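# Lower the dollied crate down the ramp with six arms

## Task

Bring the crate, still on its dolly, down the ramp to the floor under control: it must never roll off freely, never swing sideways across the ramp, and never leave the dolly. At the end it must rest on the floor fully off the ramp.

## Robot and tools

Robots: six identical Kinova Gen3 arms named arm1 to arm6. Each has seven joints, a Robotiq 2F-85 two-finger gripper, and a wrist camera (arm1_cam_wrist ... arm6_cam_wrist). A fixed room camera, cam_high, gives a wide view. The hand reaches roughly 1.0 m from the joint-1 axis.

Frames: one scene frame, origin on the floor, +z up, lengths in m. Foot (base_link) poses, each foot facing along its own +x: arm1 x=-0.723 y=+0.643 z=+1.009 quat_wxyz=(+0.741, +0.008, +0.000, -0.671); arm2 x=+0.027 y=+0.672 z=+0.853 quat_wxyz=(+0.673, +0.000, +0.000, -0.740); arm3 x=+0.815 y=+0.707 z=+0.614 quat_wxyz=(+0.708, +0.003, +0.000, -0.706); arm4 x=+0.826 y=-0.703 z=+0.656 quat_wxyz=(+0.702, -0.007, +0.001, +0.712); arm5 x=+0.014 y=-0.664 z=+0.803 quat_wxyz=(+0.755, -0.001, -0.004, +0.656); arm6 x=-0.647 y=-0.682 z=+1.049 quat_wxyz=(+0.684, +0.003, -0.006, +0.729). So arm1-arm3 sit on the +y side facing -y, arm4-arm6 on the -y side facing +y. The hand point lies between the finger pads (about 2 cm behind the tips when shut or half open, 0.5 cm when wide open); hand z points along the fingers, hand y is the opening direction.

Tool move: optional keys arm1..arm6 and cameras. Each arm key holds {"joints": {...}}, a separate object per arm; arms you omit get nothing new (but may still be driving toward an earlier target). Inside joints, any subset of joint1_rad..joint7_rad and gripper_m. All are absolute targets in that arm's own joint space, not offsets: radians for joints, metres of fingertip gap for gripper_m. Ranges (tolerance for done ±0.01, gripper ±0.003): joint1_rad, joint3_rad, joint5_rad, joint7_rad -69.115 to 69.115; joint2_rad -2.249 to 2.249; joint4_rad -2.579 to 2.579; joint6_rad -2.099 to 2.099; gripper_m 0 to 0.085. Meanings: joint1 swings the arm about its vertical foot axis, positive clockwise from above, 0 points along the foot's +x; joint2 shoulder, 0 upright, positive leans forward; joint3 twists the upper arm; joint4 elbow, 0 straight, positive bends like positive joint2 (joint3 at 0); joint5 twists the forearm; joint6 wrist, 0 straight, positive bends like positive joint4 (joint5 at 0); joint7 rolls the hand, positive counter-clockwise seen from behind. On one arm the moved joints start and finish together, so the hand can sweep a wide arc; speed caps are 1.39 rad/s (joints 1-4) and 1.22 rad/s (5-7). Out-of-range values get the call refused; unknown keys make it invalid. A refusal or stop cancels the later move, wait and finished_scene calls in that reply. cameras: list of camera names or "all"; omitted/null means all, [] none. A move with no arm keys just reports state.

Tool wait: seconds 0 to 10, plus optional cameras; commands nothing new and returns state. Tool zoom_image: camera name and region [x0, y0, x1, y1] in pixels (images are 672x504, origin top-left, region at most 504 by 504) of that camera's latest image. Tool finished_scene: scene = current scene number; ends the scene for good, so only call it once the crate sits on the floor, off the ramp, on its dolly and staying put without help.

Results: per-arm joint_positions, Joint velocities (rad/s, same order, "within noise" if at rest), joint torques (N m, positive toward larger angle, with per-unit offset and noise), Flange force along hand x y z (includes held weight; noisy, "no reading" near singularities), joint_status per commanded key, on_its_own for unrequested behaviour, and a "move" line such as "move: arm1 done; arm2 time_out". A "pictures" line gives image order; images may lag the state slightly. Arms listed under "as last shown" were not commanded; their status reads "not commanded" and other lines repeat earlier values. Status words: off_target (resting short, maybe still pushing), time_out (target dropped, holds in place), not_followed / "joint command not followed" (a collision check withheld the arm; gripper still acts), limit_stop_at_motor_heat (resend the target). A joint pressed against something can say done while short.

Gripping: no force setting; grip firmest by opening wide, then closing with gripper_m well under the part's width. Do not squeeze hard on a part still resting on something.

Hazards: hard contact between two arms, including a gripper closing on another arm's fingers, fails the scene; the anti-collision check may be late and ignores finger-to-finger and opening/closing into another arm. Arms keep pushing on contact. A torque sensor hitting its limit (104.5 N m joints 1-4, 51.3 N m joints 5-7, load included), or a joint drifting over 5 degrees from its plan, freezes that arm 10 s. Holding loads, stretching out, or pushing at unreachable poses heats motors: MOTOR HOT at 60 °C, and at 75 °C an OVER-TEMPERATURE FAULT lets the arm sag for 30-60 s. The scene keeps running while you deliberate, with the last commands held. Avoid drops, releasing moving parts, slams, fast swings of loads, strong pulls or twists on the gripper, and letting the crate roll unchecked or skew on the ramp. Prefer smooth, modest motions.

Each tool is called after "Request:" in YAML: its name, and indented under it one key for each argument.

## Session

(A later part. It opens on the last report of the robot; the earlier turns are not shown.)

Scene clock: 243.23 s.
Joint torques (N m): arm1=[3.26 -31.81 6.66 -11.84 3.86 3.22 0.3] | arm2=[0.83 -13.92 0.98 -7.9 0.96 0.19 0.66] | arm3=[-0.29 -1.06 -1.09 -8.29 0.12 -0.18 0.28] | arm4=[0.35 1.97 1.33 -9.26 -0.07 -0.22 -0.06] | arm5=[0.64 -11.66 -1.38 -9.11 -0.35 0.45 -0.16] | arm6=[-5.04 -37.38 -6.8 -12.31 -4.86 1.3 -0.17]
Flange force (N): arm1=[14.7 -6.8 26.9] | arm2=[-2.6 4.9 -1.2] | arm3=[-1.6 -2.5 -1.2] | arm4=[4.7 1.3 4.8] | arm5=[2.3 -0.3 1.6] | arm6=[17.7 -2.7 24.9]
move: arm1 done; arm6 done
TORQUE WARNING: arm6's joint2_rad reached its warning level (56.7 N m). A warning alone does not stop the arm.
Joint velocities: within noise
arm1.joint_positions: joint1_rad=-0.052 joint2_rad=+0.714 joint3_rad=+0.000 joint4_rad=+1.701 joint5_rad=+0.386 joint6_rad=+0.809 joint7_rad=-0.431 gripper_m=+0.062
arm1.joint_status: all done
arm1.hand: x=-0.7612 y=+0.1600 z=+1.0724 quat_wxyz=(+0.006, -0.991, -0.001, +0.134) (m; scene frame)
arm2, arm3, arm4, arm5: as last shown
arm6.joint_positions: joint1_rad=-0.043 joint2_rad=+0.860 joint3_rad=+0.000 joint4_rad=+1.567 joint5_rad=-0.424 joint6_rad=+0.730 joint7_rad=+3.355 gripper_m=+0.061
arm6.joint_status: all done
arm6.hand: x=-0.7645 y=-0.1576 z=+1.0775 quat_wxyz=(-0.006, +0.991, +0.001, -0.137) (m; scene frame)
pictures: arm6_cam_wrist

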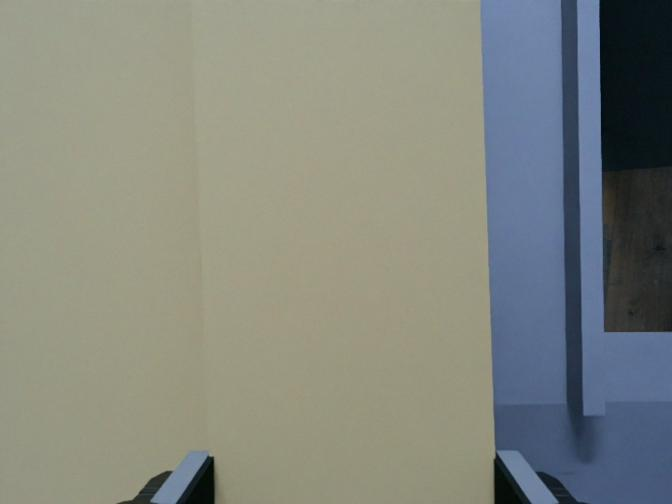

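Request:
move:
  arm1: {"joints":{"joint1_rad":-0.1330,"joint2_rad":0.7314,"joint4_rad":1.6831,"joint5_rad":0.3725,"joint6_rad":0.8285,"joint7_rad":-0.4993}}
  arm6: {"joints":{"joint1_rad":0.0332,"joint2_rad":0.8671,"joint4_rad":1.5714,"joint5_rad":-0.4210,"joint6_rad":0.7396,"joint7_rad":3.4297}}
  cameras: ["arm1_cam_wrist","cam_high"]

Scene clock: 246.00 s.
Joint torques (N m): arm1=[4.59 -22.21 6.84 -10.66 4.14 0.51 0.59] | arm2=[0.73 -13.97 0.96 -7.94 0.98 0.21 0.7] | arm3=[-0.32 -1.02 -1.09 -8.25 0.12 -0.13 0.31] | arm4=[0.35 1.99 1.36 -9.3 -0.07 -0.22 -0.08] | arm5=[0.59 -11.56 -1.46 -9.16 -0.4 0.42 -0.15] | arm6=[-6.08 -22.66 -6.06 -11.4 -3.93 -2.66 0.24]
Flange force (N): arm1=[10.8 -14.8 2.7] | arm2=[-2.6 4.8 -0.9] | arm3=[-1.5 -2.4 -1.2] | arm4=[4.8 1.3 4.9] | arm5=[2.7 -0.3 1.6] | arm6=[11.5 9.3 -8.6]
move: arm1 done; arm6 done
Joint velocities: within noise
arm1.joint_positions: joint1_rad=-0.133 joint2_rad=+0.731 joint3_rad=+0.000 joint4_rad=+1.683 joint5_rad=+0.373 joint6_rad=+0.829 joint7_rad=-0.499 gripper_m=+0.062
arm1.joint_status: all done
arm1.hand: x=-0.7211 y=+0.1600 z=+1.0680 quat_wxyz=(+0.006, -0.991, -0.001, +0.134) (m; scene frame)
arm2, arm3, arm4, arm5: as last shown
arm6.joint_positions: joint1_rad=+0.033 joint2_rad=+0.867 joint3_rad=+0.000 joint4_rad=+1.571 joint5_rad=-0.421 joint6_rad=+0.740 joint7_rad=+3.430 gripper_m=+0.061
arm6.joint_status: all done
arm6.hand: x=-0.7244 y=-0.1575 z=+1.0730 quat_wxyz=(-0.006, +0.991, +0.001, -0.137) (m; scene frame)
pictures: arm1_cam_wrist, cam_high

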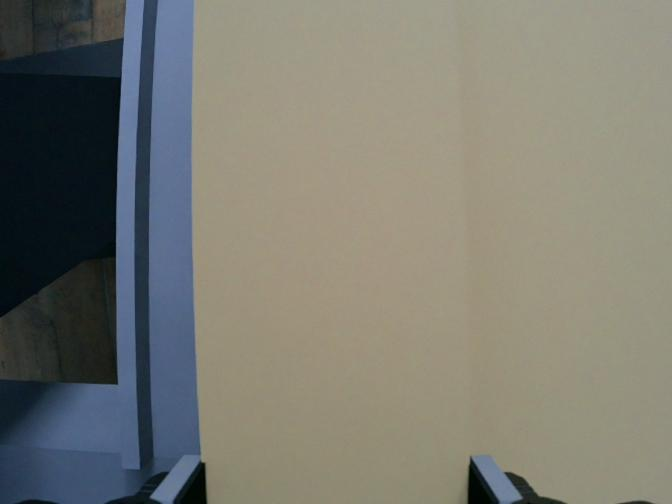

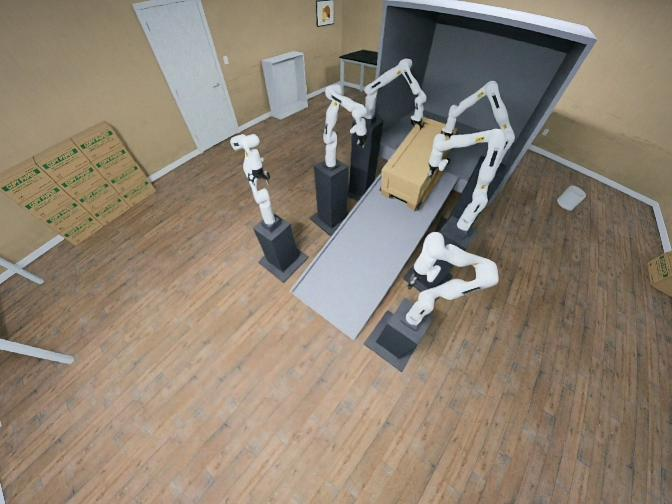

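Request:
move:
  arm1: {"joints":{"joint1_rad":-0.2110,"joint2_rad":0.7533,"joint4_rad":1.6524,"joint5_rad":0.3553,"joint6_rad":0.8551,"joint7_rad":-0.5606}}
  arm6: {"joints":{"joint1_rad":0.1094,"joint2_rad":0.8786,"joint4_rad":1.5638,"joint5_rad":-0.4129,"joint6_rad":0.7558,"joint7_rad":3.4980}}
  cameras: ["arm6_cam_wrist"]

Scene clock: 248.70 s.
Joint torques (N m): arm1=[2.72 -49.46 8.19 -10.31 3.58 10.34 -0.2] | arm2=[0.73 -13.83 0.8 -7.89 0.95 0.21 0.56] | arm3=[-0.33 -1.06 -1.12 -8.29 0.11 -0.17 0.29] | arm4=[0.39 2 1.33 -9.27 -0.07 -0.2 -0.06] | arm5=[0.67 -11.66 -1.53 -9.14 -0.37 0.41 -0.13] | arm6=[-4.94 -52.82 -8.36 -8.14 -4.77 8.82 0.2]
Flange force (N): arm1=[25.5 11.2 69.6] | arm2=[-2.7 4.2 -1.1] | arm3=[-1.6 -2.6 -1.2] | arm4=[4.7 1.2 4.9] | arm5=[2.3 -0.3 1.5] | arm6=[27.2 -23.5 64.7]
move: arm1 done; arm6 done
Joint velocities: within noise
arm1.joint_positions: joint1_rad=-0.211 joint2_rad=+0.753 joint3_rad=+0.000 joint4_rad=+1.652 joint5_rad=+0.355 joint6_rad=+0.855 joint7_rad=-0.561 gripper_m=+0.062
arm1.joint_status: all done
arm1.hand: x=-0.6810 y=+0.1600 z=+1.0640 quat_wxyz=(+0.006, -0.991, -0.001, +0.134) (m; scene frame)
arm2, arm5: as last shown
arm3.joint_positions: joint1_rad=-0.329 joint2_rad=-0.381 joint3_rad=-0.117 joint4_rad=+1.533 joint5_rad=-0.067 joint6_rad=+1.975 joint7_rad=+1.057 gripper_m=+0.085
arm3.joint_status: not commanded
arm3.hand: x=+0.8733 y=+0.5851 z=+1.1061 quat_wxyz=(-0.009, -0.723, -0.691, -0.009) (m; scene frame)
arm4.joint_positions: joint1_rad=+0.367 joint2_rad=-0.471 joint3_rad=-0.100 joint4_rad=+1.611 joint5_rad=-0.001 joint6_rad=+1.939 joint7_rad=+1.115 gripper_m=+0.085
arm4.joint_status: not commanded
arm4.hand: x=+0.8667 y=-0.5925 z=+1.1353 quat_wxyz=(-0.038, +0.413, -0.910, -0.003) (m; scene frame)
arm6.joint_positions: joint1_rad=+0.109 joint2_rad=+0.879 joint3_rad=+0.000 joint4_rad=+1.564 joint5_rad=-0.413 joint6_rad=+0.756 joint7_rad=+3.498 gripper_m=+0.061
arm6.joint_status: all done
arm6.hand: x=-0.6844 y=-0.1575 z=+1.0686 quat_wxyz=(-0.006, +0.991, +0.001, -0.137) (m; scene frame)
pictures: arm6_cam_wrist

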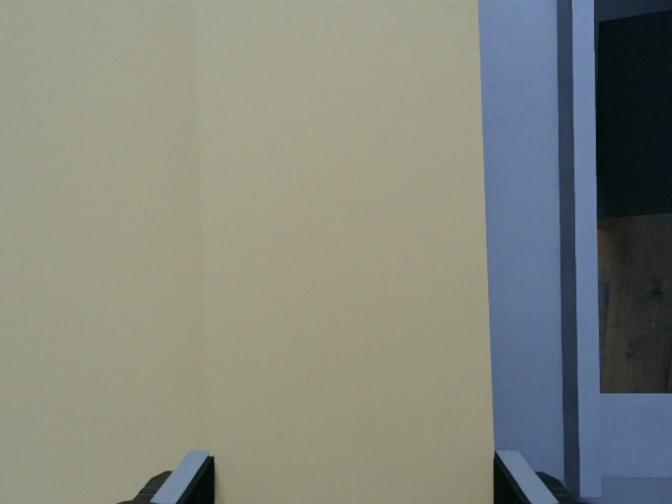

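Request:
move:
  arm1: {"joints":{"joint1_rad":-0.2672,"joint2_rad":0.7875,"joint4_rad":1.6259,"joint5_rad":0.3461,"joint6_rad":0.8609,"joint7_rad":-0.6105}}
  arm6: {"joints":{"joint1_rad":0.1660,"joint2_rad":0.9054,"joint4_rad":1.5514,"joint5_rad":-0.4107,"joint6_rad":0.7571,"joint7_rad":3.5545}}
  cameras: ["arm6_cam_wrist"]

Scene clock: 251.37 s.
Joint torques (N m): arm1=[5.28 -42.01 10.01 -8.28 4.64 9.03 0.18] | arm2=[0.74 -13.98 0.92 -7.86 1.03 0.23 0.6] | arm3=[-0.25 -1.04 -1.11 -8.28 0.09 -0.15 0.3] | arm4=[0.37 2.01 1.38 -9.26 -0.08 -0.2 -0.07] | arm5=[0.62 -11.66 -1.51 -9.28 -0.38 0.43 -0.16] | arm6=[-7.85 -38.65 -9.82 -5.87 -4.61 6.1 0.52]
Flange force (N): arm1=[26.2 5.2 50.0] | arm2=[-3.0 4.6 -1.1] | arm3=[-1.6 -2.6 -1.1] | arm4=[4.8 1.3 4.8] | arm5=[2.8 -0.4 2.0] | arm6=[24.8 -14.7 32.3]
move: arm1 done; arm6 done
Joint velocities: within noise
arm1.joint_positions: joint1_rad=-0.267 joint2_rad=+0.787 joint3_rad=+0.000 joint4_rad=+1.626 joint5_rad=+0.346 joint6_rad=+0.861 joint7_rad=-0.611 gripper_m=+0.062
arm1.joint_status: all done
arm1.hand: x=-0.6509 y=+0.1601 z=+1.0528 quat_wxyz=(+0.006, -0.991, -0.001, +0.134) (m; scene frame)
arm2, arm3, arm4, arm5: as last shown
arm6.joint_positions: joint1_rad=+0.166 joint2_rad=+0.905 joint3_rad=+0.000 joint4_rad=+1.551 joint5_rad=-0.411 joint6_rad=+0.757 joint7_rad=+3.555 gripper_m=+0.061
arm6.joint_status: all done
arm6.hand: x=-0.6545 y=-0.1573 z=+1.0572 quat_wxyz=(-0.006, +0.991, +0.001, -0.137) (m; scene frame)
pictures: arm6_cam_wrist

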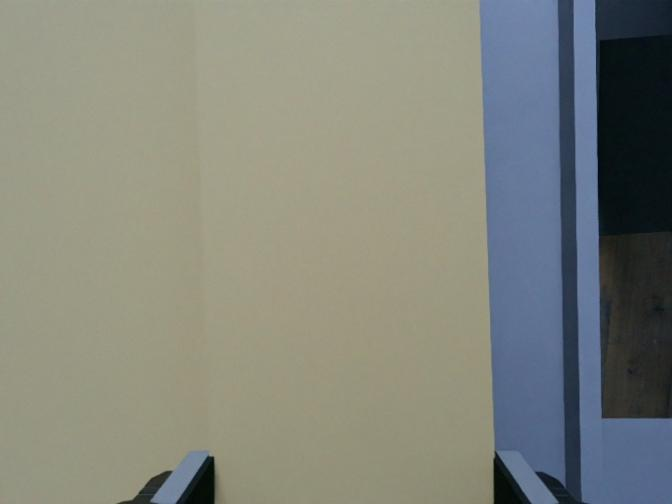

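Request:
move:
  arm1: {"joints":{"joint1_rad":-0.3388,"joint2_rad":0.8334,"joint4_rad":1.5775,"joint5_rad":0.3300,"joint6_rad":0.8790,"joint7_rad":-0.6682}}
  arm6: {"joints":{"joint1_rad":0.2403,"joint2_rad":0.9400,"joint4_rad":1.5226,"joint5_rad":-0.4001,"joint6_rad":0.7704,"joint7_rad":3.6202}}
  cameras: ["arm6_cam_wrist"]

Scene clock: 254.33 s.
Joint torques (N m): arm1=[10.04 -27.63 13.21 -5.03 6.36 6.25 0.66] | arm2=[0.79 -13.95 0.93 -7.95 0.98 0.24 0.66] | arm3=[-0.32 -1.01 -1.09 -8.28 0.12 -0.17 0.31] | arm4=[0.35 2.01 1.35 -9.27 -0.07 -0.22 -0.06] | arm5=[0.67 -11.69 -1.44 -9.2 -0.41 0.39 -0.15] | arm6=[-11.9 -23.62 -12.28 -3.9 -4.7 3.03 1.06]
Flange force (N): arm1=[25.2 -5.6 14.0] | arm2=[-2.5 4.7 -0.8] | arm3=[-1.5 -2.5 -1.2] | arm4=[4.8 1.3 4.8] | arm5=[2.4 -0.3 1.7] | arm6=[22.3 -4.5 -2.9]
move: arm1 done; arm6 done
Joint velocities: within noise
arm1.joint_positions: joint1_rad=-0.339 joint2_rad=+0.833 joint3_rad=+0.000 joint4_rad=+1.577 joint5_rad=+0.330 joint6_rad=+0.879 joint7_rad=-0.668 gripper_m=+0.062
arm1.joint_status: all done
arm1.hand: x=-0.6108 y=+0.1603 z=+1.0397 quat_wxyz=(+0.006, -0.991, -0.001, +0.134) (m; scene frame)
arm2.joint_positions: joint1_rad=-0.443 joint2_rad=+0.213 joint3_rad=+0.000 joint4_rad=+1.682 joint5_rad=+0.269 joint6_rad=+1.352 joint7_rad=+1.150 gripper_m=+0.000
arm2.joint_status: not commanded
arm2.hand: x=+0.0499 y=+0.3003 z=+1.1493 quat_wxyz=(+0.098, -0.700, -0.700, +0.098) (m; scene frame)
arm3, arm4: as last shown
arm5.joint_positions: joint1_rad=+0.119 joint2_rad=+0.175 joint3_rad=+0.000 joint4_rad=+1.566 joint5_rad=-0.271 joint6_rad=+1.477 joint7_rad=+1.865 gripper_m=+0.000
arm5.joint_status: not commanded
arm5.hand: x=+0.0476 y=-0.3015 z=+1.1512 quat_wxyz=(+0.094, +0.701, -0.700, -0.097) (m; scene frame)
arm6.joint_positions: joint1_rad=+0.240 joint2_rad=+0.940 joint3_rad=+0.000 joint4_rad=+1.523 joint5_rad=-0.400 joint6_rad=+0.771 joint7_rad=+3.620 gripper_m=+0.061
arm6.joint_status: all done
arm6.hand: x=-0.6144 y=-0.1572 z=+1.0445 quat_wxyz=(-0.006, +0.991, +0.001, -0.137) (m; scene frame)
pictures: arm6_cam_wrist

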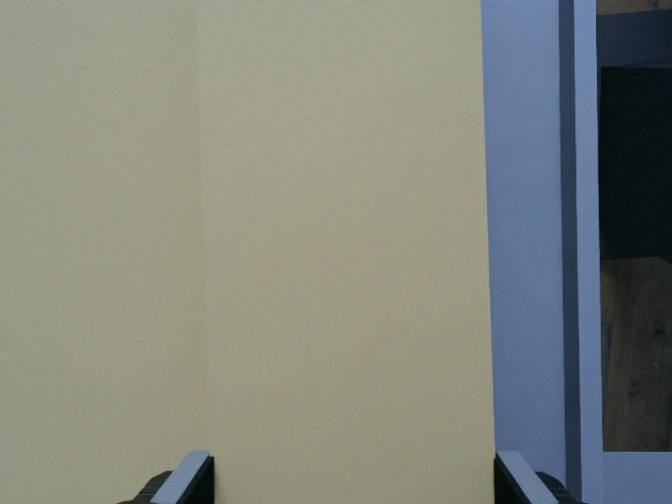

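Request:
move:
  arm1: {"joints":{"joint1_rad":-0.4191,"joint2_rad":0.8916,"joint4_rad":1.5010,"joint5_rad":0.3072,"joint6_rad":0.9135,"joint7_rad":-0.7270}}
  arm6: {"joints":{"joint1_rad":0.3265,"joint2_rad":0.9848,"joint4_rad":1.4703,"joint5_rad":-0.3808,"joint6_rad":0.7980,"joint7_rad":3.6874}}
  cameras: ["arm6_cam_wrist"]

Scene clock: 257.03 s.
Joint torques (N m): arm1=[11.51 -22.29 13.96 -0.97 6.63 6.97 1.06] | arm2=[0.77 -13.91 0.93 -7.96 0.98 0.23 0.62] | arm3=[-0.29 -1.02 -1.08 -8.28 0.14 -0.16 0.28] | arm4=[0.39 1.97 1.36 -9.28 -0.07 -0.22 -0.06] | arm5=[0.65 -11.63 -1.41 -9.23 -0.39 0.4 -0.14] | arm6=[-13.16 -19.55 -12.77 -2.23 -4.54 2.71 1.43]
Flange force (N): arm1=[26.0 -4.6 2.8] | arm2=[-2.5 4.6 -0.9] | arm3=[-1.5 -2.5 -1.2] | arm4=[4.8 1.3 4.8] | arm5=[2.6 -0.2 1.8] | arm6=[21.9 -3.0 -11.7]
move: arm1 done; arm6 done
Joint velocities: within noise
arm1.joint_positions: joint1_rad=-0.419 joint2_rad=+0.892 joint3_rad=+0.000 joint4_rad=+1.501 joint5_rad=+0.307 joint6_rad=+0.914 joint7_rad=-0.727 gripper_m=+0.062
arm1.joint_status: all done
arm1.hand: x=-0.5625 y=+0.1605 z=+1.0255 quat_wxyz=(+0.006, -0.991, -0.001, +0.134) (m; scene frame)
arm2, arm3, arm4, arm5: as last shown
arm6.joint_positions: joint1_rad=+0.326 joint2_rad=+0.985 joint3_rad=+0.000 joint4_rad=+1.470 joint5_rad=-0.381 joint6_rad=+0.798 joint7_rad=+3.687 gripper_m=+0.061
arm6.joint_status: all done
arm6.hand: x=-0.5664 y=-0.1570 z=+1.0307 quat_wxyz=(-0.006, +0.991, +0.001, -0.137) (m; scene frame)
pictures: arm6_cam_wrist

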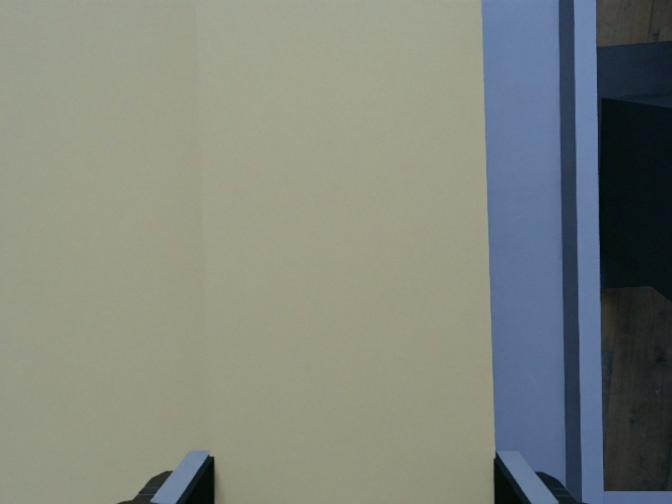

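Request:
move:
  arm1: {"joints":{"joint1_rad":-0.4927,"joint2_rad":0.9546,"joint4_rad":1.4050,"joint5_rad":0.2831,"joint6_rad":0.9597,"joint7_rad":-0.7755}}
  arm6: {"joints":{"joint1_rad":0.4087,"joint2_rad":1.0351,"joint4_rad":1.3986,"joint5_rad":-0.3567,"joint6_rad":0.8371,"joint7_rad":3.7443}}
  cameras: ["cam_high"]

Scene clock: 260.63 s.
Joint torques (N m): arm1=[8.62 -20.44 9.95 -3.25 3.74 4.12 -0.58] | arm2=[0.8 -13.91 0.93 -7.89 0.97 0.2 0.62] | arm3=[-0.34 -1 -1.08 -8.28 0.14 -0.16 0.28] | arm4=[0.37 2 1.34 -9.29 -0.07 -0.19 -0.08] | arm5=[0.62 -11.66 -1.49 -9.14 -0.38 0.47 -0.17] | arm6=[-15.14 -22.76 -15.94 3.36 -6.92 7.9 -0.15]
Flange force (N): arm1=[12.8 -7.5 -3.1] | arm2=[-2.7 4.7 -1.2] | arm3=[-1.5 -2.5 -1.2] | arm4=[4.7 1.2 5.0] | arm5=[2.4 -0.4 1.7] | arm6=[35.1 -13.5 -0.4]
move: arm1 done; arm6 done
Joint velocities: within noise
arm1.joint_positions: joint1_rad=-0.493 joint2_rad=+0.955 joint3_rad=+0.000 joint4_rad=+1.405 joint5_rad=+0.283 joint6_rad=+0.960 joint7_rad=-0.775 gripper_m=+0.062
arm1.joint_status: all done
arm1.hand: x=-0.5144 y=+0.1606 z=+1.0121 quat_wxyz=(+0.006, -0.991, -0.001, +0.134) (m; scene frame)
arm2, arm3, arm4, arm5: as last shown
arm6.joint_positions: joint1_rad=+0.409 joint2_rad=+1.035 joint3_rad=+0.000 joint4_rad=+1.399 joint5_rad=-0.357 joint6_rad=+0.837 joint7_rad=+3.744 gripper_m=+0.061
arm6.joint_status: all done
arm6.hand: x=-0.5182 y=-0.1569 z=+1.0173 quat_wxyz=(-0.006, +0.991, +0.001, -0.137) (m; scene frame)
pictures: cam_high

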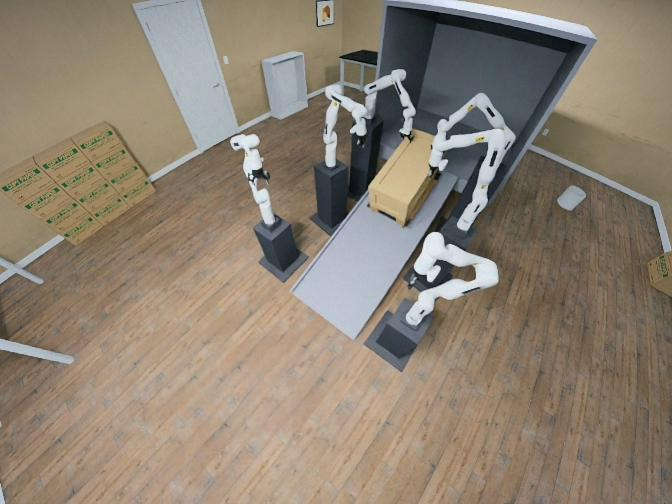

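Request:
move:
  arm1: {"joints":{"joint1_rad":-0.5587,"joint2_rad":1.0234,"joint4_rad":1.2906,"joint5_rad":0.2594,"joint6_rad":1.0165,"joint7_rad":-0.8157}}
  arm6: {"joints":{"joint1_rad":0.4875,"joint2_rad":1.0937,"joint4_rad":1.3044,"joint5_rad":-0.3297,"joint6_rad":0.8880,"joint7_rad":3.7935}}
  cameras: ["arm1_cam_wrist"]

Scene clock: 262.97 s.
Joint torques (N m): arm1=[11.32 -21.11 12.14 -0.45 3.96 6.59 -1.32] | arm2=[0.79 -13.87 0.92 -7.93 0.99 0.19 0.64] | arm3=[-0.31 -1.01 -1.11 -8.27 0.12 -0.12 0.33] | arm4=[0.38 1.98 1.34 -9.25 -0.1 -0.21 -0.07] | arm5=[0.68 -11.67 -1.41 -9.17 -0.39 0.39 -0.19] | arm6=[-12.46 -19.42 -12.88 6.04 -6.27 8.25 -0.84]
Flange force (N): arm1=[18.9 -3.8 -1.6] | arm2=[-2.5 4.6 -1.1] | arm3=[-1.5 -2.4 -1.1] | arm4=[4.7 1.2 4.7] | arm5=[2.4 -0.3 1.6] | arm6=[32.5 -16.7 -4.4]
move: arm1 done; arm6 done
Joint velocities: within noise
arm1.joint_positions: joint1_rad=-0.559 joint2_rad=+1.023 joint3_rad=+0.000 joint4_rad=+1.291 joint5_rad=+0.259 joint6_rad=+1.017 joint7_rad=-0.816 gripper_m=+0.062
arm1.joint_status: all done
arm1.hand: x=-0.4673 y=+0.1608 z=+0.9988 quat_wxyz=(+0.006, -0.991, -0.001, +0.134) (m; scene frame)
arm2, arm3, arm4, arm5: as last shown
arm6.joint_positions: joint1_rad=+0.488 joint2_rad=+1.094 joint3_rad=+0.000 joint4_rad=+1.304 joint5_rad=-0.330 joint6_rad=+0.888 joint7_rad=+3.794 gripper_m=+0.061
arm6.joint_status: all done
arm6.hand: x=-0.4691 y=-0.1566 z=+1.0033 quat_wxyz=(-0.006, +0.991, +0.001, -0.137) (m; scene frame)
pictures: arm1_cam_wrist

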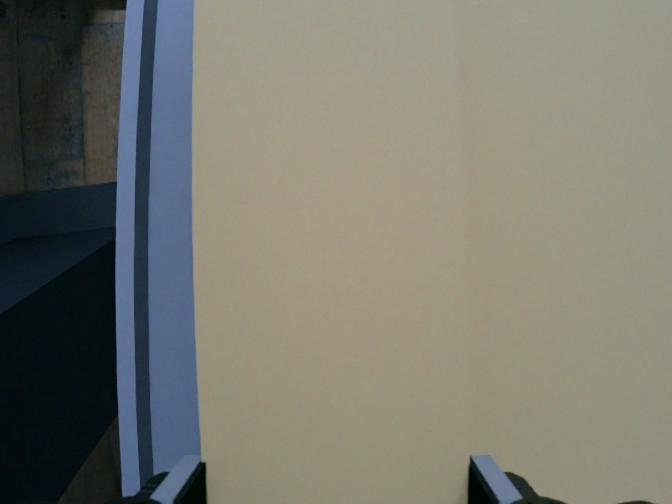

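Request:
move:
  arm1: {"joints":{"joint1_rad":-0.6203,"joint2_rad":1.1022,"joint4_rad":1.1488,"joint5_rad":0.2361,"joint6_rad":1.0890,"joint7_rad":-0.8499}}
  arm6: {"joints":{"joint1_rad":0.5602,"joint2_rad":1.1592,"joint4_rad":1.1878,"joint5_rad":-0.3018,"joint6_rad":0.9528,"joint7_rad":3.8338}}
  cameras: ["arm6_cam_wrist"]

Scene clock: 266.00 s.
Joint torques (N m): arm1=[9.65 -21.97 10.05 1.26 3.14 8.36 -1.32] | arm2=[0.82 -13.94 0.89 -7.92 0.94 0.23 0.63] | arm3=[-0.3 -1.02 -1.1 -8.26 0.09 -0.17 0.29] | arm4=[0.38 2.02 1.36 -9.27 -0.1 -0.2 -0.08] | arm5=[0.68 -11.65 -1.39 -9.19 -0.47 0.46 -0.12] | arm6=[-10.55 -18.66 -10.43 8.87 -5.26 10.13 -0.83]
Flange force (N): arm1=[19.2 1.4 1.4] | arm2=[-2.7 4.7 -1.0] | arm3=[-1.6 -2.6 -1.3] | arm4=[4.8 1.2 4.9] | arm5=[2.5 -0.1 1.8] | arm6=[33.8 -23.2 -2.6]
move: arm1 done; arm6 done
Joint velocities: within noise
arm1.joint_positions: joint1_rad=-0.620 joint2_rad=+1.102 joint3_rad=+0.000 joint4_rad=+1.149 joint5_rad=+0.236 joint6_rad=+1.089 joint7_rad=-0.850 gripper_m=+0.062
arm1.joint_status: all done
arm1.hand: x=-0.4190 y=+0.1611 z=+0.9854 quat_wxyz=(+0.006, -0.991, -0.001, +0.134) (m; scene frame)
arm2, arm3, arm4, arm5: as last shown
arm6.joint_positions: joint1_rad=+0.560 joint2_rad=+1.159 joint3_rad=+0.000 joint4_rad=+1.188 joint5_rad=-0.302 joint6_rad=+0.953 joint7_rad=+3.834 gripper_m=+0.061
arm6.joint_status: all done
arm6.hand: x=-0.4206 y=-0.1566 z=+0.9898 quat_wxyz=(-0.006, +0.991, +0.001, -0.137) (m; scene frame)
pictures: arm6_cam_wrist

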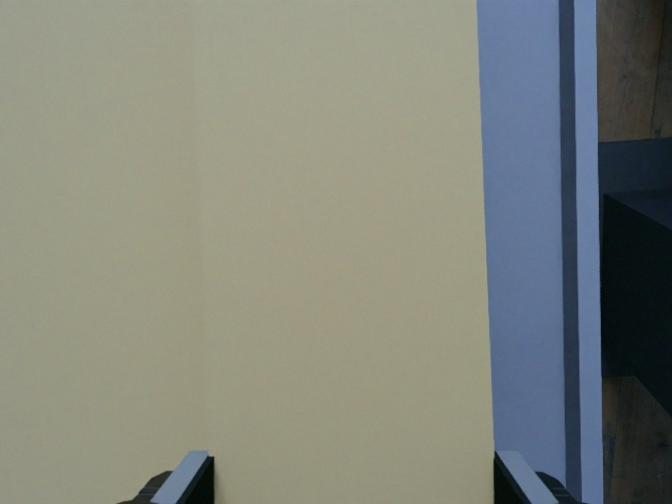

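Request:
move:
  arm1: {"joints":{"joint1_rad":-0.6750,"joint2_rad":1.1941,"joint4_rad":0.9726,"joint5_rad":0.2147,"joint6_rad":1.1805,"joint7_rad":-0.8766}}
  arm6: {"joints":{"joint1_rad":0.6266,"joint2_rad":1.2362,"joint4_rad":1.0402,"joint5_rad":-0.2745,"joint6_rad":1.0342,"joint7_rad":3.8661}}
  cameras: ["arm6_cam_wrist"]

Scene clock: 269.20 s.
Joint torques (N m): arm1=[12.79 -22.08 11.75 -0.77 4.88 7.19 -1.3] | arm2=[0.73 -13.91 0.94 -7.93 0.98 0.25 0.59] | arm3=[-0.25 -1.05 -1.08 -8.28 0.09 -0.16 0.32] | arm4=[0.35 2.01 1.35 -9.27 -0.08 -0.18 -0.08] | arm5=[0.59 -11.71 -1.49 -9.12 -0.4 0.38 -0.17] | arm6=[-11.25 -17.11 -10.17 6.13 -5.9 7.65 -0.85]
Flange force (N): arm1=[18.0 -7.6 -2.0] | arm2=[-2.6 4.5 -0.9] | arm3=[-1.6 -2.4 -1.2] | arm4=[4.7 1.3 4.9] | arm5=[2.2 -0.5 1.4] | arm6=[30.9 -15.3 -9.7]
move: arm1 done; arm6 done
Joint velocities: within noise
arm1.joint_positions: joint1_rad=-0.675 joint2_rad=+1.194 joint3_rad=+0.000 joint4_rad=+0.973 joint5_rad=+0.215 joint6_rad=+1.181 joint7_rad=-0.877 gripper_m=+0.062
arm1.joint_status: all done
arm1.hand: x=-0.3708 y=+0.1606 z=+0.9719 quat_wxyz=(+0.005, -0.991, -0.001, +0.133) (m; scene frame)
arm2, arm3, arm4, arm5: as last shown
arm6.joint_positions: joint1_rad=+0.627 joint2_rad=+1.236 joint3_rad=+0.000 joint4_rad=+1.040 joint5_rad=-0.274 joint6_rad=+1.034 joint7_rad=+3.866 gripper_m=+0.061
arm6.joint_status: all done
arm6.hand: x=-0.3721 y=-0.1556 z=+0.9762 quat_wxyz=(-0.006, +0.991, +0.001, -0.137) (m; scene frame)
pictures: arm6_cam_wrist

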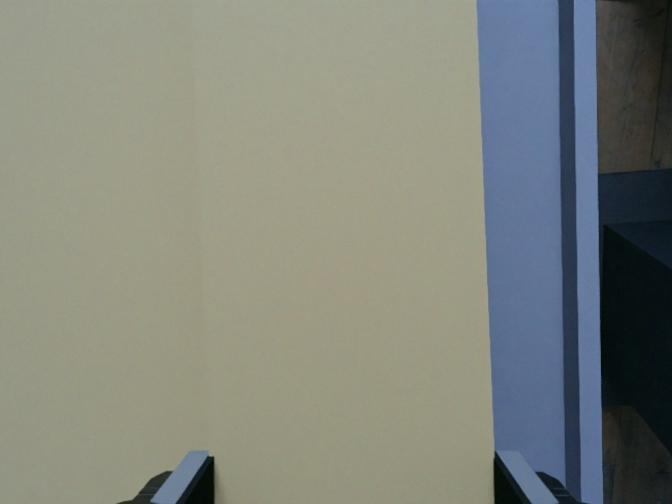

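Request:
move:
  arm1: {"joints":{"joint1_rad":-0.7253,"joint2_rad":1.3053,"joint4_rad":0.7483,"joint5_rad":0.1955,"joint6_rad":1.3004,"joint7_rad":-0.8968}}
  arm6: {"joints":{"joint1_rad":0.6876,"joint2_rad":1.3261,"joint4_rad":0.8587,"joint5_rad":-0.2493,"joint6_rad":1.1345,"joint7_rad":3.8916}}
  cameras: ["cam_high"]

Scene clock: 272.27 s.
Joint torques (N m): arm1=[11.61 -22.43 9.56 -1.23 4.41 7.55 -1.37] | arm2=[0.77 -13.93 0.92 -7.91 0.96 0.24 0.63] | arm3=[-0.32 -1.03 -1.09 -8.29 0.12 -0.17 0.3] | arm4=[0.37 1.97 1.33 -9.27 -0.07 -0.21 -0.09] | arm5=[0.48 -11.55 -1.42 -9.23 -0.42 0.47 -0.22] | arm6=[-9.42 -17.8 -7.94 5.53 -5.57 7.63 -1.03]
Flange force (N): arm1=[13.6 -8.3 -1.4] | arm2=[-2.7 4.6 -1.0] | arm3=[-1.5 -2.5 -1.2] | arm4=[4.7 1.2 4.8] | arm5=[3.0 -0.7 1.9] | arm6=[30.9 -17.4 -8.7]
move: arm1 done; arm6 done
Joint velocities: within noise
arm1.joint_positions: joint1_rad=-0.725 joint2_rad=+1.305 joint3_rad=+0.000 joint4_rad=+0.748 joint5_rad=+0.195 joint6_rad=+1.300 joint7_rad=-0.897 gripper_m=+0.062
arm1.joint_status: all done
arm1.hand: x=-0.3227 y=+0.1610 z=+0.9586 quat_wxyz=(+0.006, -0.991, -0.001, +0.134) (m; scene frame)
arm2, arm5: as last shown
arm3.joint_positions: joint1_rad=-0.329 joint2_rad=-0.381 joint3_rad=-0.117 joint4_rad=+1.533 joint5_rad=-0.067 joint6_rad=+1.975 joint7_rad=+1.057 gripper_m=+0.085
arm3.joint_status: not commanded
arm3.hand: x=+0.8733 y=+0.5851 z=+1.1061 quat_wxyz=(-0.009, -0.723, -0.691, -0.009) (m; scene frame)
arm4.joint_positions: joint1_rad=+0.367 joint2_rad=-0.471 joint3_rad=-0.100 joint4_rad=+1.611 joint5_rad=-0.001 joint6_rad=+1.939 joint7_rad=+1.115 gripper_m=+0.085
arm4.joint_status: not commanded
arm4.hand: x=+0.8667 y=-0.5925 z=+1.1353 quat_wxyz=(-0.038, +0.413, -0.910, -0.003) (m; scene frame)
arm6.joint_positions: joint1_rad=+0.688 joint2_rad=+1.326 joint3_rad=+0.000 joint4_rad=+0.859 joint5_rad=-0.249 joint6_rad=+1.135 joint7_rad=+3.892 gripper_m=+0.061
arm6.joint_status: all done
arm6.hand: x=-0.3239 y=-0.1551 z=+0.9629 quat_wxyz=(-0.006, +0.991, +0.001, -0.137) (m; scene frame)
pictures: cam_high

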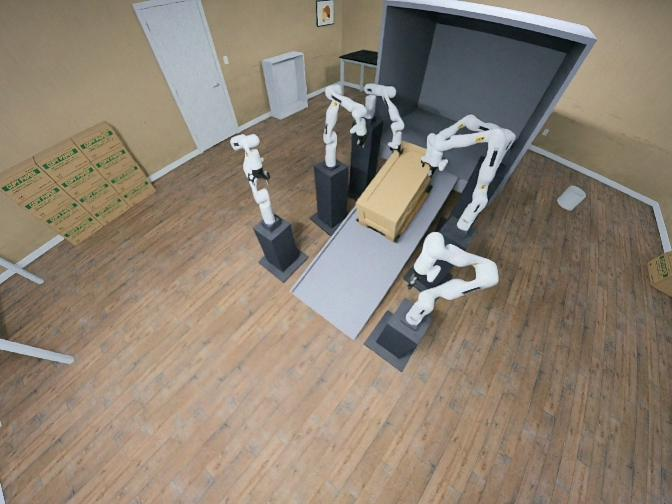

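Request:
move:
  arm1: {"joints":{"joint1_rad":-0.7725,"joint2_rad":1.4802,"joint4_rad":0.3750,"joint5_rad":0.1787,"joint6_rad":1.5034,"joint7_rad":-0.9030}}
  arm6: {"joints":{"joint1_rad":0.7460,"joint2_rad":1.4496,"joint4_rad":0.5978,"joint5_rad":-0.2252,"joint6_rad":1.2801,"joint7_rad":3.9090}}
  cameras: ["arm1_cam_wrist","arm6_cam_wrist"]

Request:
move:
  arm3: {"joints":{"gripper_m":0,"joint1_rad":0.1541,"joint2_rad":0.1218,"joint3_rad":0,"joint4_rad":1.5048,"joint5_rad":0.2773,"joint6_rad":1.4757,"joint7_rad":0.1303}}
  arm4: {"joints":{"gripper_m":0,"joint1_rad":-0.3039,"joint2_rad":0.1307,"joint3_rad":0,"joint4_rad":1.6289,"joint5_rad":-0.2750,"joint6_rad":1.3025,"joint7_rad":2.8864}}
  cameras: ["cam_high"]

Scene clock: 285.33 s.
Joint torques (N m): arm1=[9.48 -21.38 6.31 -1.48 4.06 8.37 -0.85] | arm2=[0.75 -13.92 0.83 -8 0.95 0.22 0.64] | arm3=[-0.29 -1.03 -1.06 -8.26 0.09 -0.17 0.28] | arm4=[0.4 1.97 1.35 -9.29 -0.07 -0.23 -0.1] | arm5=[0.69 -11.66 -1.41 -9.22 -0.47 0.45 -0.14] | arm6=[-9.12 -17.4 -6.48 6.07 -5.47 9.25 -1.02]
Flange force (N): arm1=no reading | arm2=[-2.4 4.6 -0.8] | arm3=[-1.5 -2.5 -1.3] | arm4=[4.7 1.2 4.8] | arm5=[2.5 -0.2 1.9] | arm6=[36.3 -22.7 -8.0]
move: arm1 done; arm6 done
Joint velocities: within noise
arm1.joint_positions: joint1_rad=-0.772 joint2_rad=+1.480 joint3_rad=+0.000 joint4_rad=+0.375 joint5_rad=+0.179 joint6_rad=+1.503 joint7_rad=-0.903 gripper_m=+0.062
arm1.joint_status: all done
arm1.hand: x=-0.2725 y=+0.1613 z=+0.9446 quat_wxyz=(+0.006, -0.991, -0.001, +0.134) (m; scene frame)
arm2, arm3, arm4, arm5: as last shown
arm6.joint_positions: joint1_rad=+0.746 joint2_rad=+1.450 joint3_rad=+0.000 joint4_rad=+0.598 joint5_rad=-0.225 joint6_rad=+1.280 joint7_rad=+3.909 gripper_m=+0.061
arm6.joint_status: all done
arm6.hand: x=-0.2739 y=-0.1550 z=+0.9489 quat_wxyz=(-0.006, +0.991, +0.001, -0.137) (m; scene frame)
pictures: arm1_cam_wrist, arm6_cam_wrist

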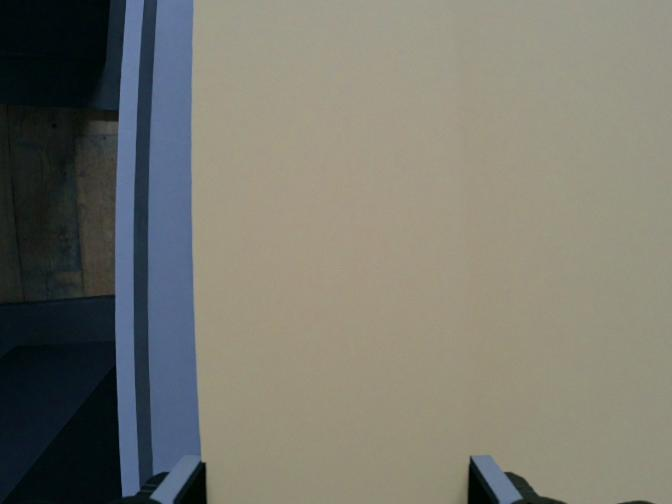

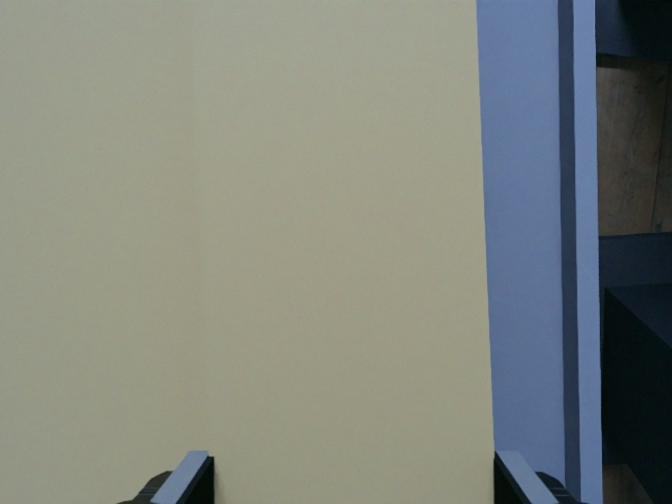

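Scene clock: 287.57 s.
Joint torques (N m): arm1=[9.35 -21.3 6.23 -1.48 4 8.28 -0.85] | arm2=[0.78 -13.9 0.91 -7.96 0.95 0.25 0.62] | arm3=[-0.34 -11.52 -1.2 -9.17 0.89 -0.25 0.3] | arm4=[0.4 -10.69 1.11 -9.97 -0.91 -0.25 -0.07] | arm5=[0.67 -11.58 -1.41 -9.24 -0.42 0.47 -0.15] | arm6=[-9.37 -17.32 -6.72 6.29 -5.58 9.41 -1.05]
Flange force (N): arm1=no reading | arm2=[-2.4 4.6 -0.8] | arm3=[-1.1 -0.6 -0.3] | arm4=[0.5 5.8 2.3] | arm5=[2.8 -0.1 2.0] | arm6=[37.2 -23.1 -8.1]
move: arm3 done; arm4 done
Joint velocities: within noise
arm1.joint_positions: joint1_rad=-0.773 joint2_rad=+1.480 joint3_rad=+0.000 joint4_rad=+0.375 joint5_rad=+0.179 joint6_rad=+1.503 joint7_rad=-0.903 gripper_m=+0.062
arm1.joint_status: not commanded
arm1.hand: x=-0.2725 y=+0.1613 z=+0.9446 quat_wxyz=(+0.006, -0.991, -0.001, +0.133) (m; scene frame)
arm2.joint_positions: joint1_rad=-0.443 joint2_rad=+0.213 joint3_rad=+0.000 joint4_rad=+1.682 joint5_rad=+0.269 joint6_rad=+1.352 joint7_rad=+1.150 gripper_m=+0.000
arm2.joint_status: not commanded
arm2.hand: x=+0.0499 y=+0.3003 z=+1.1493 quat_wxyz=(+0.098, -0.700, -0.700, +0.098) (m; scene frame)
arm3.joint_positions: joint1_rad=+0.154 joint2_rad=+0.122 joint3_rad=+0.000 joint4_rad=+1.505 joint5_rad=+0.277 joint6_rad=+1.476 joint7_rad=+0.130 gripper_m=+0.000
arm3.joint_status: all done
arm3.hand: x=+0.6483 y=+0.3484 z=+0.9983 quat_wxyz=(+0.002, -0.991, +0.000, +0.137) (m; scene frame)
arm4.joint_positions: joint1_rad=-0.304 joint2_rad=+0.131 joint3_rad=+0.000 joint4_rad=+1.629 joint5_rad=-0.275 joint6_rad=+1.302 joint7_rad=+2.886 gripper_m=+0.000
arm4.joint_status: all done
arm4.hand: x=+0.6473 y=-0.3461 z=+0.9942 quat_wxyz=(+0.005, +0.991, -0.001, -0.135) (m; scene frame)
arm5.joint_positions: joint1_rad=+0.119 joint2_rad=+0.175 joint3_rad=+0.000 joint4_rad=+1.566 joint5_rad=-0.271 joint6_rad=+1.477 joint7_rad=+1.865 gripper_m=+0.000
arm5.joint_status: not commanded
arm5.hand: x=+0.0476 y=-0.3015 z=+1.1512 quat_wxyz=(+0.094, +0.701, -0.700, -0.097) (m; scene frame)
arm6: as last shown
arm6.hand: x=-0.2740 y=-0.1550 z=+0.9490 quat_wxyz=(-0.006, +0.991, +0.001, -0.137) (m; scene frame)
pictures: cam_high

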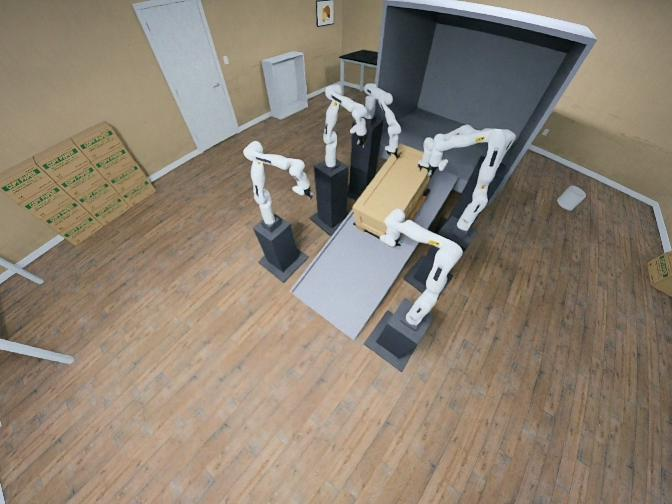

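Request:
move:
  arm3: {"joints":{"joint1_rad":0.3715,"joint2_rad":0.8710,"joint4_rad":0.9272,"joint5_rad":0.2742,"joint6_rad":1.2519,"joint7_rad":0.2943}}
  arm4: {"joints":{"joint1_rad":-0.4514,"joint2_rad":0.9066,"joint4_rad":0.9921,"joint5_rad":-0.2758,"joint6_rad":1.1299,"joint7_rad":2.7802}}
  cameras: ["arm3_cam_wrist","arm4_cam_wrist"]

Request:
move:
  arm3: {"joints":{"joint1_rad":0.4774,"joint2_rad":1.0497,"joint4_rad":0.7269,"joint5_rad":0.2617,"joint6_rad":1.2453,"joint7_rad":0.4052}}
  arm4: {"joints":{"joint1_rad":-0.5507,"joint2_rad":1.0927,"joint4_rad":0.7699,"joint5_rad":-0.2592,"joint6_rad":1.1397,"joint7_rad":2.6692}}
  cameras: ["arm3_cam_wrist","arm4_cam_wrist","cam_high"]

Scene clock: 292.17 s.
Joint torques (N m): arm1=[9.39 -21.23 6.2 -1.5 4 8.3 -0.84] | arm2=[0.78 -13.92 0.85 -7.94 1 0.19 0.65] | arm3=[-0.35 -23.84 -0.44 -9.04 0.85 -0.38 0.28] | arm4=[0.45 -23.73 0.99 -9.7 -0.83 -0.33 -0.1] | arm5=[0.71 -11.67 -1.46 -9.24 -0.35 0.41 -0.16] | arm6=[-9.39 -17.27 -6.7 6.29 -5.6 9.42 -1.06]
Flange force (N): arm1=no reading | arm2=[-2.6 4.6 -1.0] | arm3=[0.6 -2.0 -1.4] | arm4=[3.2 7.5 0.0] | arm5=[2.6 -0.2 1.8] | arm6=[37.0 -22.9 -8.1]
move: arm3 done; arm4 done
Joint velocities: within noise
arm1.joint_positions: joint1_rad=-0.773 joint2_rad=+1.480 joint3_rad=+0.000 joint4_rad=+0.375 joint5_rad=+0.179 joint6_rad=+1.503 joint7_rad=-0.903 gripper_m=+0.062
arm1.joint_status: not commanded
arm1.hand: x=-0.2725 y=+0.1613 z=+0.9446 quat_wxyz=(+0.006, -0.991, -0.001, +0.133) (m; scene frame)
arm2, arm5, arm6: as last shown
arm3.joint_positions: joint1_rad=+0.372 joint2_rad=+0.871 joint3_rad=+0.000 joint4_rad=+0.927 joint5_rad=+0.274 joint6_rad=+1.252 joint7_rad=+0.294 gripper_m=+0.000
arm3.joint_status: all done
arm3.hand: x=+0.4792 y=+0.1291 z=+0.7968 quat_wxyz=(+0.002, -0.991, +0.000, +0.137) (m; scene frame)
arm4.joint_positions: joint1_rad=-0.451 joint2_rad=+0.907 joint3_rad=+0.000 joint4_rad=+0.992 joint5_rad=-0.276 joint6_rad=+1.130 joint7_rad=+2.780 gripper_m=+0.000
arm4.joint_status: all done
arm4.hand: x=+0.4791 y=-0.1281 z=+0.7905 quat_wxyz=(+0.005, +0.991, -0.001, -0.135) (m; scene frame)
pictures: arm3_cam_wrist, arm4_cam_wrist

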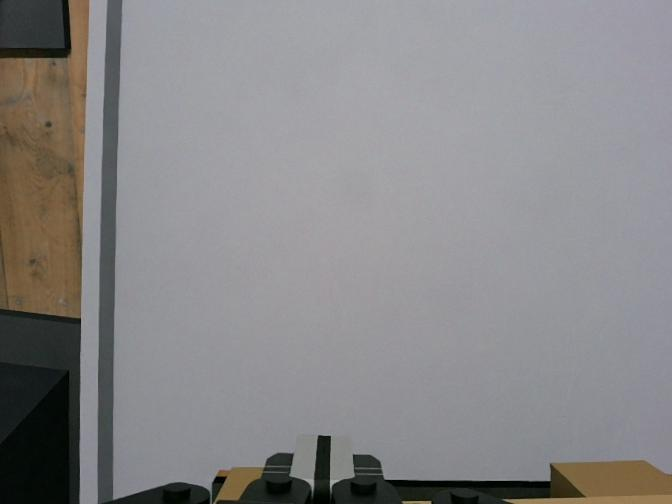

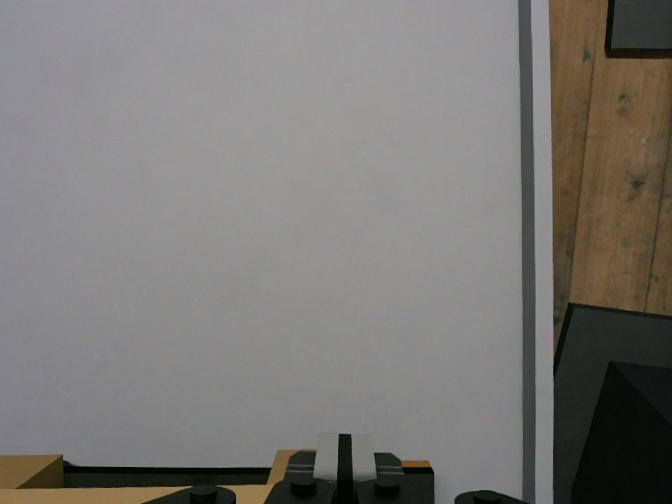

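Scene clock: 293.40 s.
Joint torques (N m): arm1=[9.36 -21.27 6.2 -1.51 4.02 8.31 -0.83] | arm2=[0.75 -13.94 0.96 -7.92 0.97 0.22 0.62] | arm3=[-0.3 -25.91 -0.32 -9.18 0.8 -0.45 0.3] | arm4=[0.39 -25.86 0.96 -9.93 -0.82 -0.4 -0.08] | arm5=[0.56 -11.65 -1.54 -9.15 -0.41 0.44 -0.1] | arm6=[-9.37 -17.28 -6.69 6.3 -5.62 9.43 -1.05]
Flange force (N): arm1=no reading | arm2=[-2.7 4.6 -1.0] | arm3=[1.5 -2.8 -1.7] | arm4=[5.1 9.3 -0.9] | arm5=[2.4 -0.4 1.6] | arm6=[37.1 -23.0 -8.1]
move: arm3 done; arm4 done
Joint velocities: within noise
arm1.joint_positions: joint1_rad=-0.773 joint2_rad=+1.480 joint3_rad=+0.000 joint4_rad=+0.375 joint5_rad=+0.179 joint6_rad=+1.503 joint7_rad=-0.903 gripper_m=+0.062
arm1.joint_status: not commanded
arm1.hand: x=-0.2725 y=+0.1613 z=+0.9446 quat_wxyz=(+0.006, -0.991, -0.001, +0.133) (m; scene frame)
arm2, arm5, arm6: as last shown
arm3.joint_positions: joint1_rad=+0.477 joint2_rad=+1.050 joint3_rad=+0.000 joint4_rad=+0.727 joint5_rad=+0.262 joint6_rad=+1.245 joint7_rad=+0.405 gripper_m=+0.000
arm3.joint_status: all done
arm3.hand: x=+0.3995 y=+0.1193 z=+0.7415 quat_wxyz=(+0.002, -0.991, +0.000, +0.137) (m; scene frame)
arm4.joint_positions: joint1_rad=-0.551 joint2_rad=+1.093 joint3_rad=+0.000 joint4_rad=+0.770 joint5_rad=-0.259 joint6_rad=+1.140 joint7_rad=+2.669 gripper_m=+0.000
arm4.joint_status: all done
arm4.hand: x=+0.3995 y=-0.1186 z=+0.7348 quat_wxyz=(+0.005, +0.991, -0.001, -0.135) (m; scene frame)
pictures: arm3_cam_wrist, arm4_cam_wrist, cam_high

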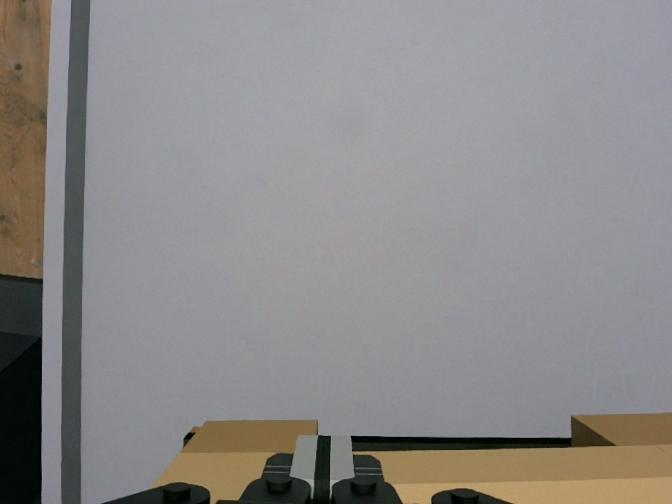

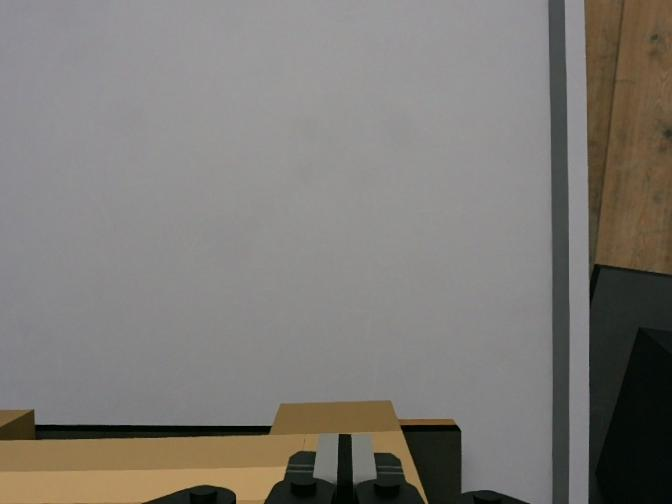

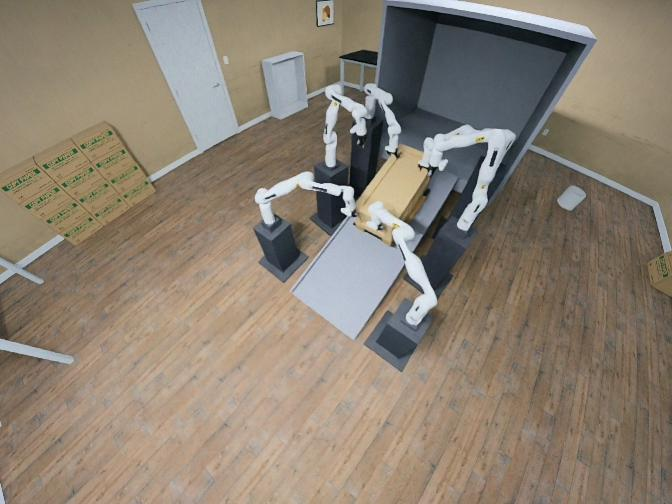

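Request:
move:
  arm3: {"joints":{"joint1_rad":0.5263,"joint2_rad":1.1242,"joint4_rad":0.5535,"joint5_rad":0.2484,"joint6_rad":1.3289,"joint7_rad":0.4800}}
  arm4: {"joints":{"joint1_rad":-0.5970,"joint2_rad":1.1579,"joint4_rad":0.5944,"joint5_rad":-0.2413,"joint6_rad":1.2355,"joint7_rad":2.5927}}
  cameras: ["arm3_cam_wrist","arm4_cam_wrist"]

Scene clock: 296.13 s.
Joint torques (N m): arm1=[9.37 -21.33 6.24 -1.45 4 8.3 -0.86] | arm2=[0.81 -13.95 0.99 -7.92 0.94 0.24 0.58] | arm3=[-0.37 -26.73 -0.28 -9.34 0.79 -0.5 0.29] | arm4=[0.36 -26.71 0.97 -10.2 -0.81 -0.46 -0.08] | arm5=[0.72 -11.64 -1.43 -9.17 -0.35 0.44 -0.12] | arm6=[-9.38 -17.29 -6.7 6.33 -5.6 9.44 -1.05]
Flange force (N): arm1=no reading | arm2=[-2.7 4.7 -0.9] | arm3=[2.0 -3.5 -1.8] | arm4=[7.2 11.4 -0.9] | arm5=[2.4 -0.1 1.7] | arm6=[37.2 -23.2 -8.1]
move: arm3 done; arm4 done
Joint velocities: within noise
arm1.joint_positions: joint1_rad=-0.773 joint2_rad=+1.480 joint3_rad=+0.000 joint4_rad=+0.375 joint5_rad=+0.179 joint6_rad=+1.503 joint7_rad=-0.903 gripper_m=+0.062
arm1.joint_status: not commanded
arm1.hand: x=-0.2725 y=+0.1613 z=+0.9446 quat_wxyz=(+0.006, -0.991, -0.001, +0.133) (m; scene frame)
arm2, arm5, arm6: as last shown
arm3.joint_positions: joint1_rad=+0.526 joint2_rad=+1.124 joint3_rad=+0.000 joint4_rad=+0.553 joint5_rad=+0.248 joint6_rad=+1.329 joint7_rad=+0.480 gripper_m=+0.000
arm3.joint_status: all done
arm3.hand: x=+0.3615 y=+0.1193 z=+0.7443 quat_wxyz=(+0.002, -0.991, +0.000, +0.137) (m; scene frame)
arm4.joint_positions: joint1_rad=-0.597 joint2_rad=+1.158 joint3_rad=+0.000 joint4_rad=+0.594 joint5_rad=-0.241 joint6_rad=+1.235 joint7_rad=+2.593 gripper_m=+0.000
arm4.joint_status: all done
arm4.hand: x=+0.3614 y=-0.1185 z=+0.7434 quat_wxyz=(+0.005, +0.991, -0.001, -0.135) (m; scene frame)
pictures: arm3_cam_wrist, arm4_cam_wrist

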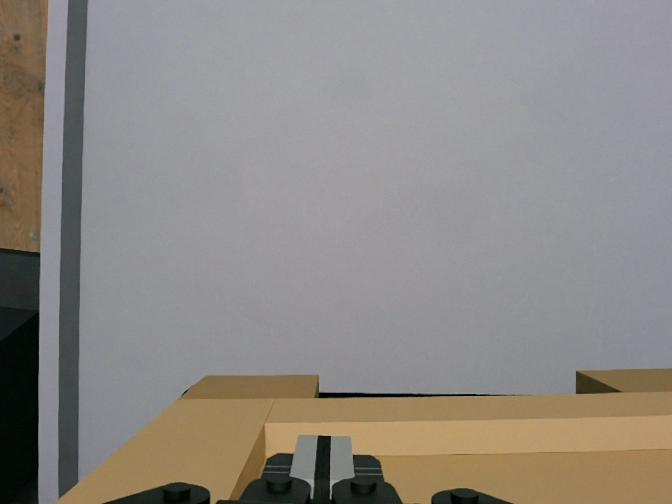

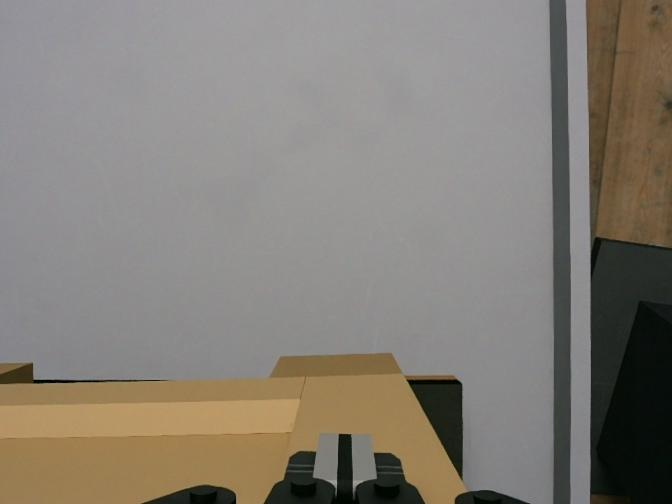

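Request:
move:
  arm3: {"joints":{"joint1_rad":0.5631,"joint2_rad":1.0487,"joint4_rad":0.7195,"joint5_rad":0.2501,"joint6_rad":1.2323,"joint7_rad":0.4935}}
  arm4: {"joints":{"joint1_rad":-0.6099,"joint2_rad":1.1840,"joint4_rad":0.5355,"joint5_rad":-0.2368,"joint6_rad":1.2643,"joint7_rad":2.5715}}
  cameras: ["arm3_cam_wrist","arm4_cam_wrist"]

Scene clock: 299.33 s.
Joint torques (N m): arm1=[9.02 -21.43 6.04 -2.18 3.9 7.49 -0.8] | arm2=[0.74 -13.82 0.9 -7.93 0.96 0.2 0.56] | arm3=[-0.34 -25.97 -0.32 -9.24 0.79 -0.48 0.3] | arm4=[-5.36 -29.24 -2.37 -13.01 -3.07 -2.19 -0.16] | arm5=[0.66 -11.58 -1.51 -9.11 -0.46 0.44 -0.14] | arm6=[-8.57 -16.65 -5.95 5.45 -5.09 8.21 -0.92]
Flange force (N): arm1=no reading | arm2=[-2.5 4.3 -1.1] | arm3=[1.6 -2.7 -1.7] | arm4=[19.2 13.9 -2.1] | arm5=[2.5 -0.3 1.5] | arm6=[33.1 -21.0 -10.1]
move: arm3 done; arm4 done
Joint velocities: within noise
arm1.joint_positions: joint1_rad=-0.773 joint2_rad=+1.480 joint3_rad=+0.000 joint4_rad=+0.375 joint5_rad=+0.179 joint6_rad=+1.503 joint7_rad=-0.903 gripper_m=+0.062
arm1.joint_status: not commanded
arm1.hand: x=-0.2725 y=+0.1613 z=+0.9446 quat_wxyz=(+0.006, -0.991, -0.001, +0.133) (m; scene frame)
arm2, arm5, arm6: as last shown
arm3.joint_positions: joint1_rad=+0.563 joint2_rad=+1.049 joint3_rad=+0.000 joint4_rad=+0.720 joint5_rad=+0.250 joint6_rad=+1.232 joint7_rad=+0.493 gripper_m=+0.000
arm3.joint_status: all done
arm3.hand: x=+0.3503 y=+0.1494 z=+0.7444 quat_wxyz=(+0.002, -0.991, +0.000, +0.137) (m; scene frame)
arm4.joint_positions: joint1_rad=-0.610 joint2_rad=+1.184 joint3_rad=+0.000 joint4_rad=+0.536 joint5_rad=-0.237 joint6_rad=+1.264 joint7_rad=+2.572 gripper_m=+0.000
arm4.joint_status: all done
arm4.hand: x=+0.3504 y=-0.1185 z=+0.7434 quat_wxyz=(+0.005, +0.991, -0.001, -0.135) (m; scene frame)
pictures: arm3_cam_wrist, arm4_cam_wrist

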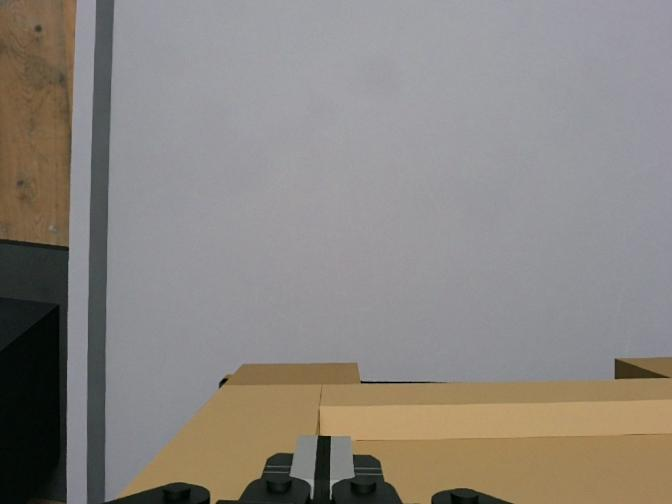

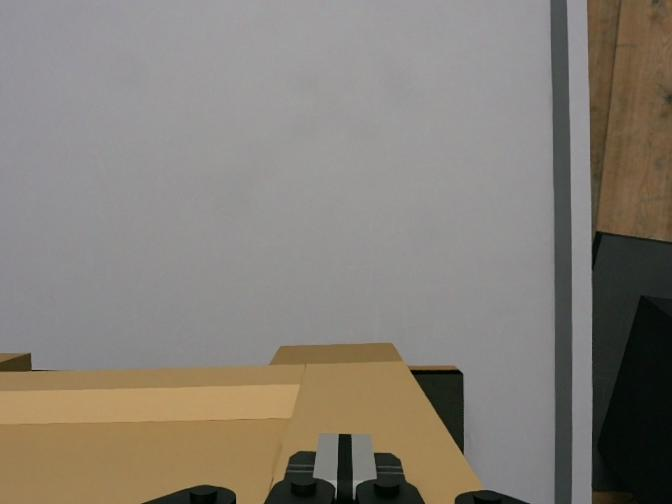

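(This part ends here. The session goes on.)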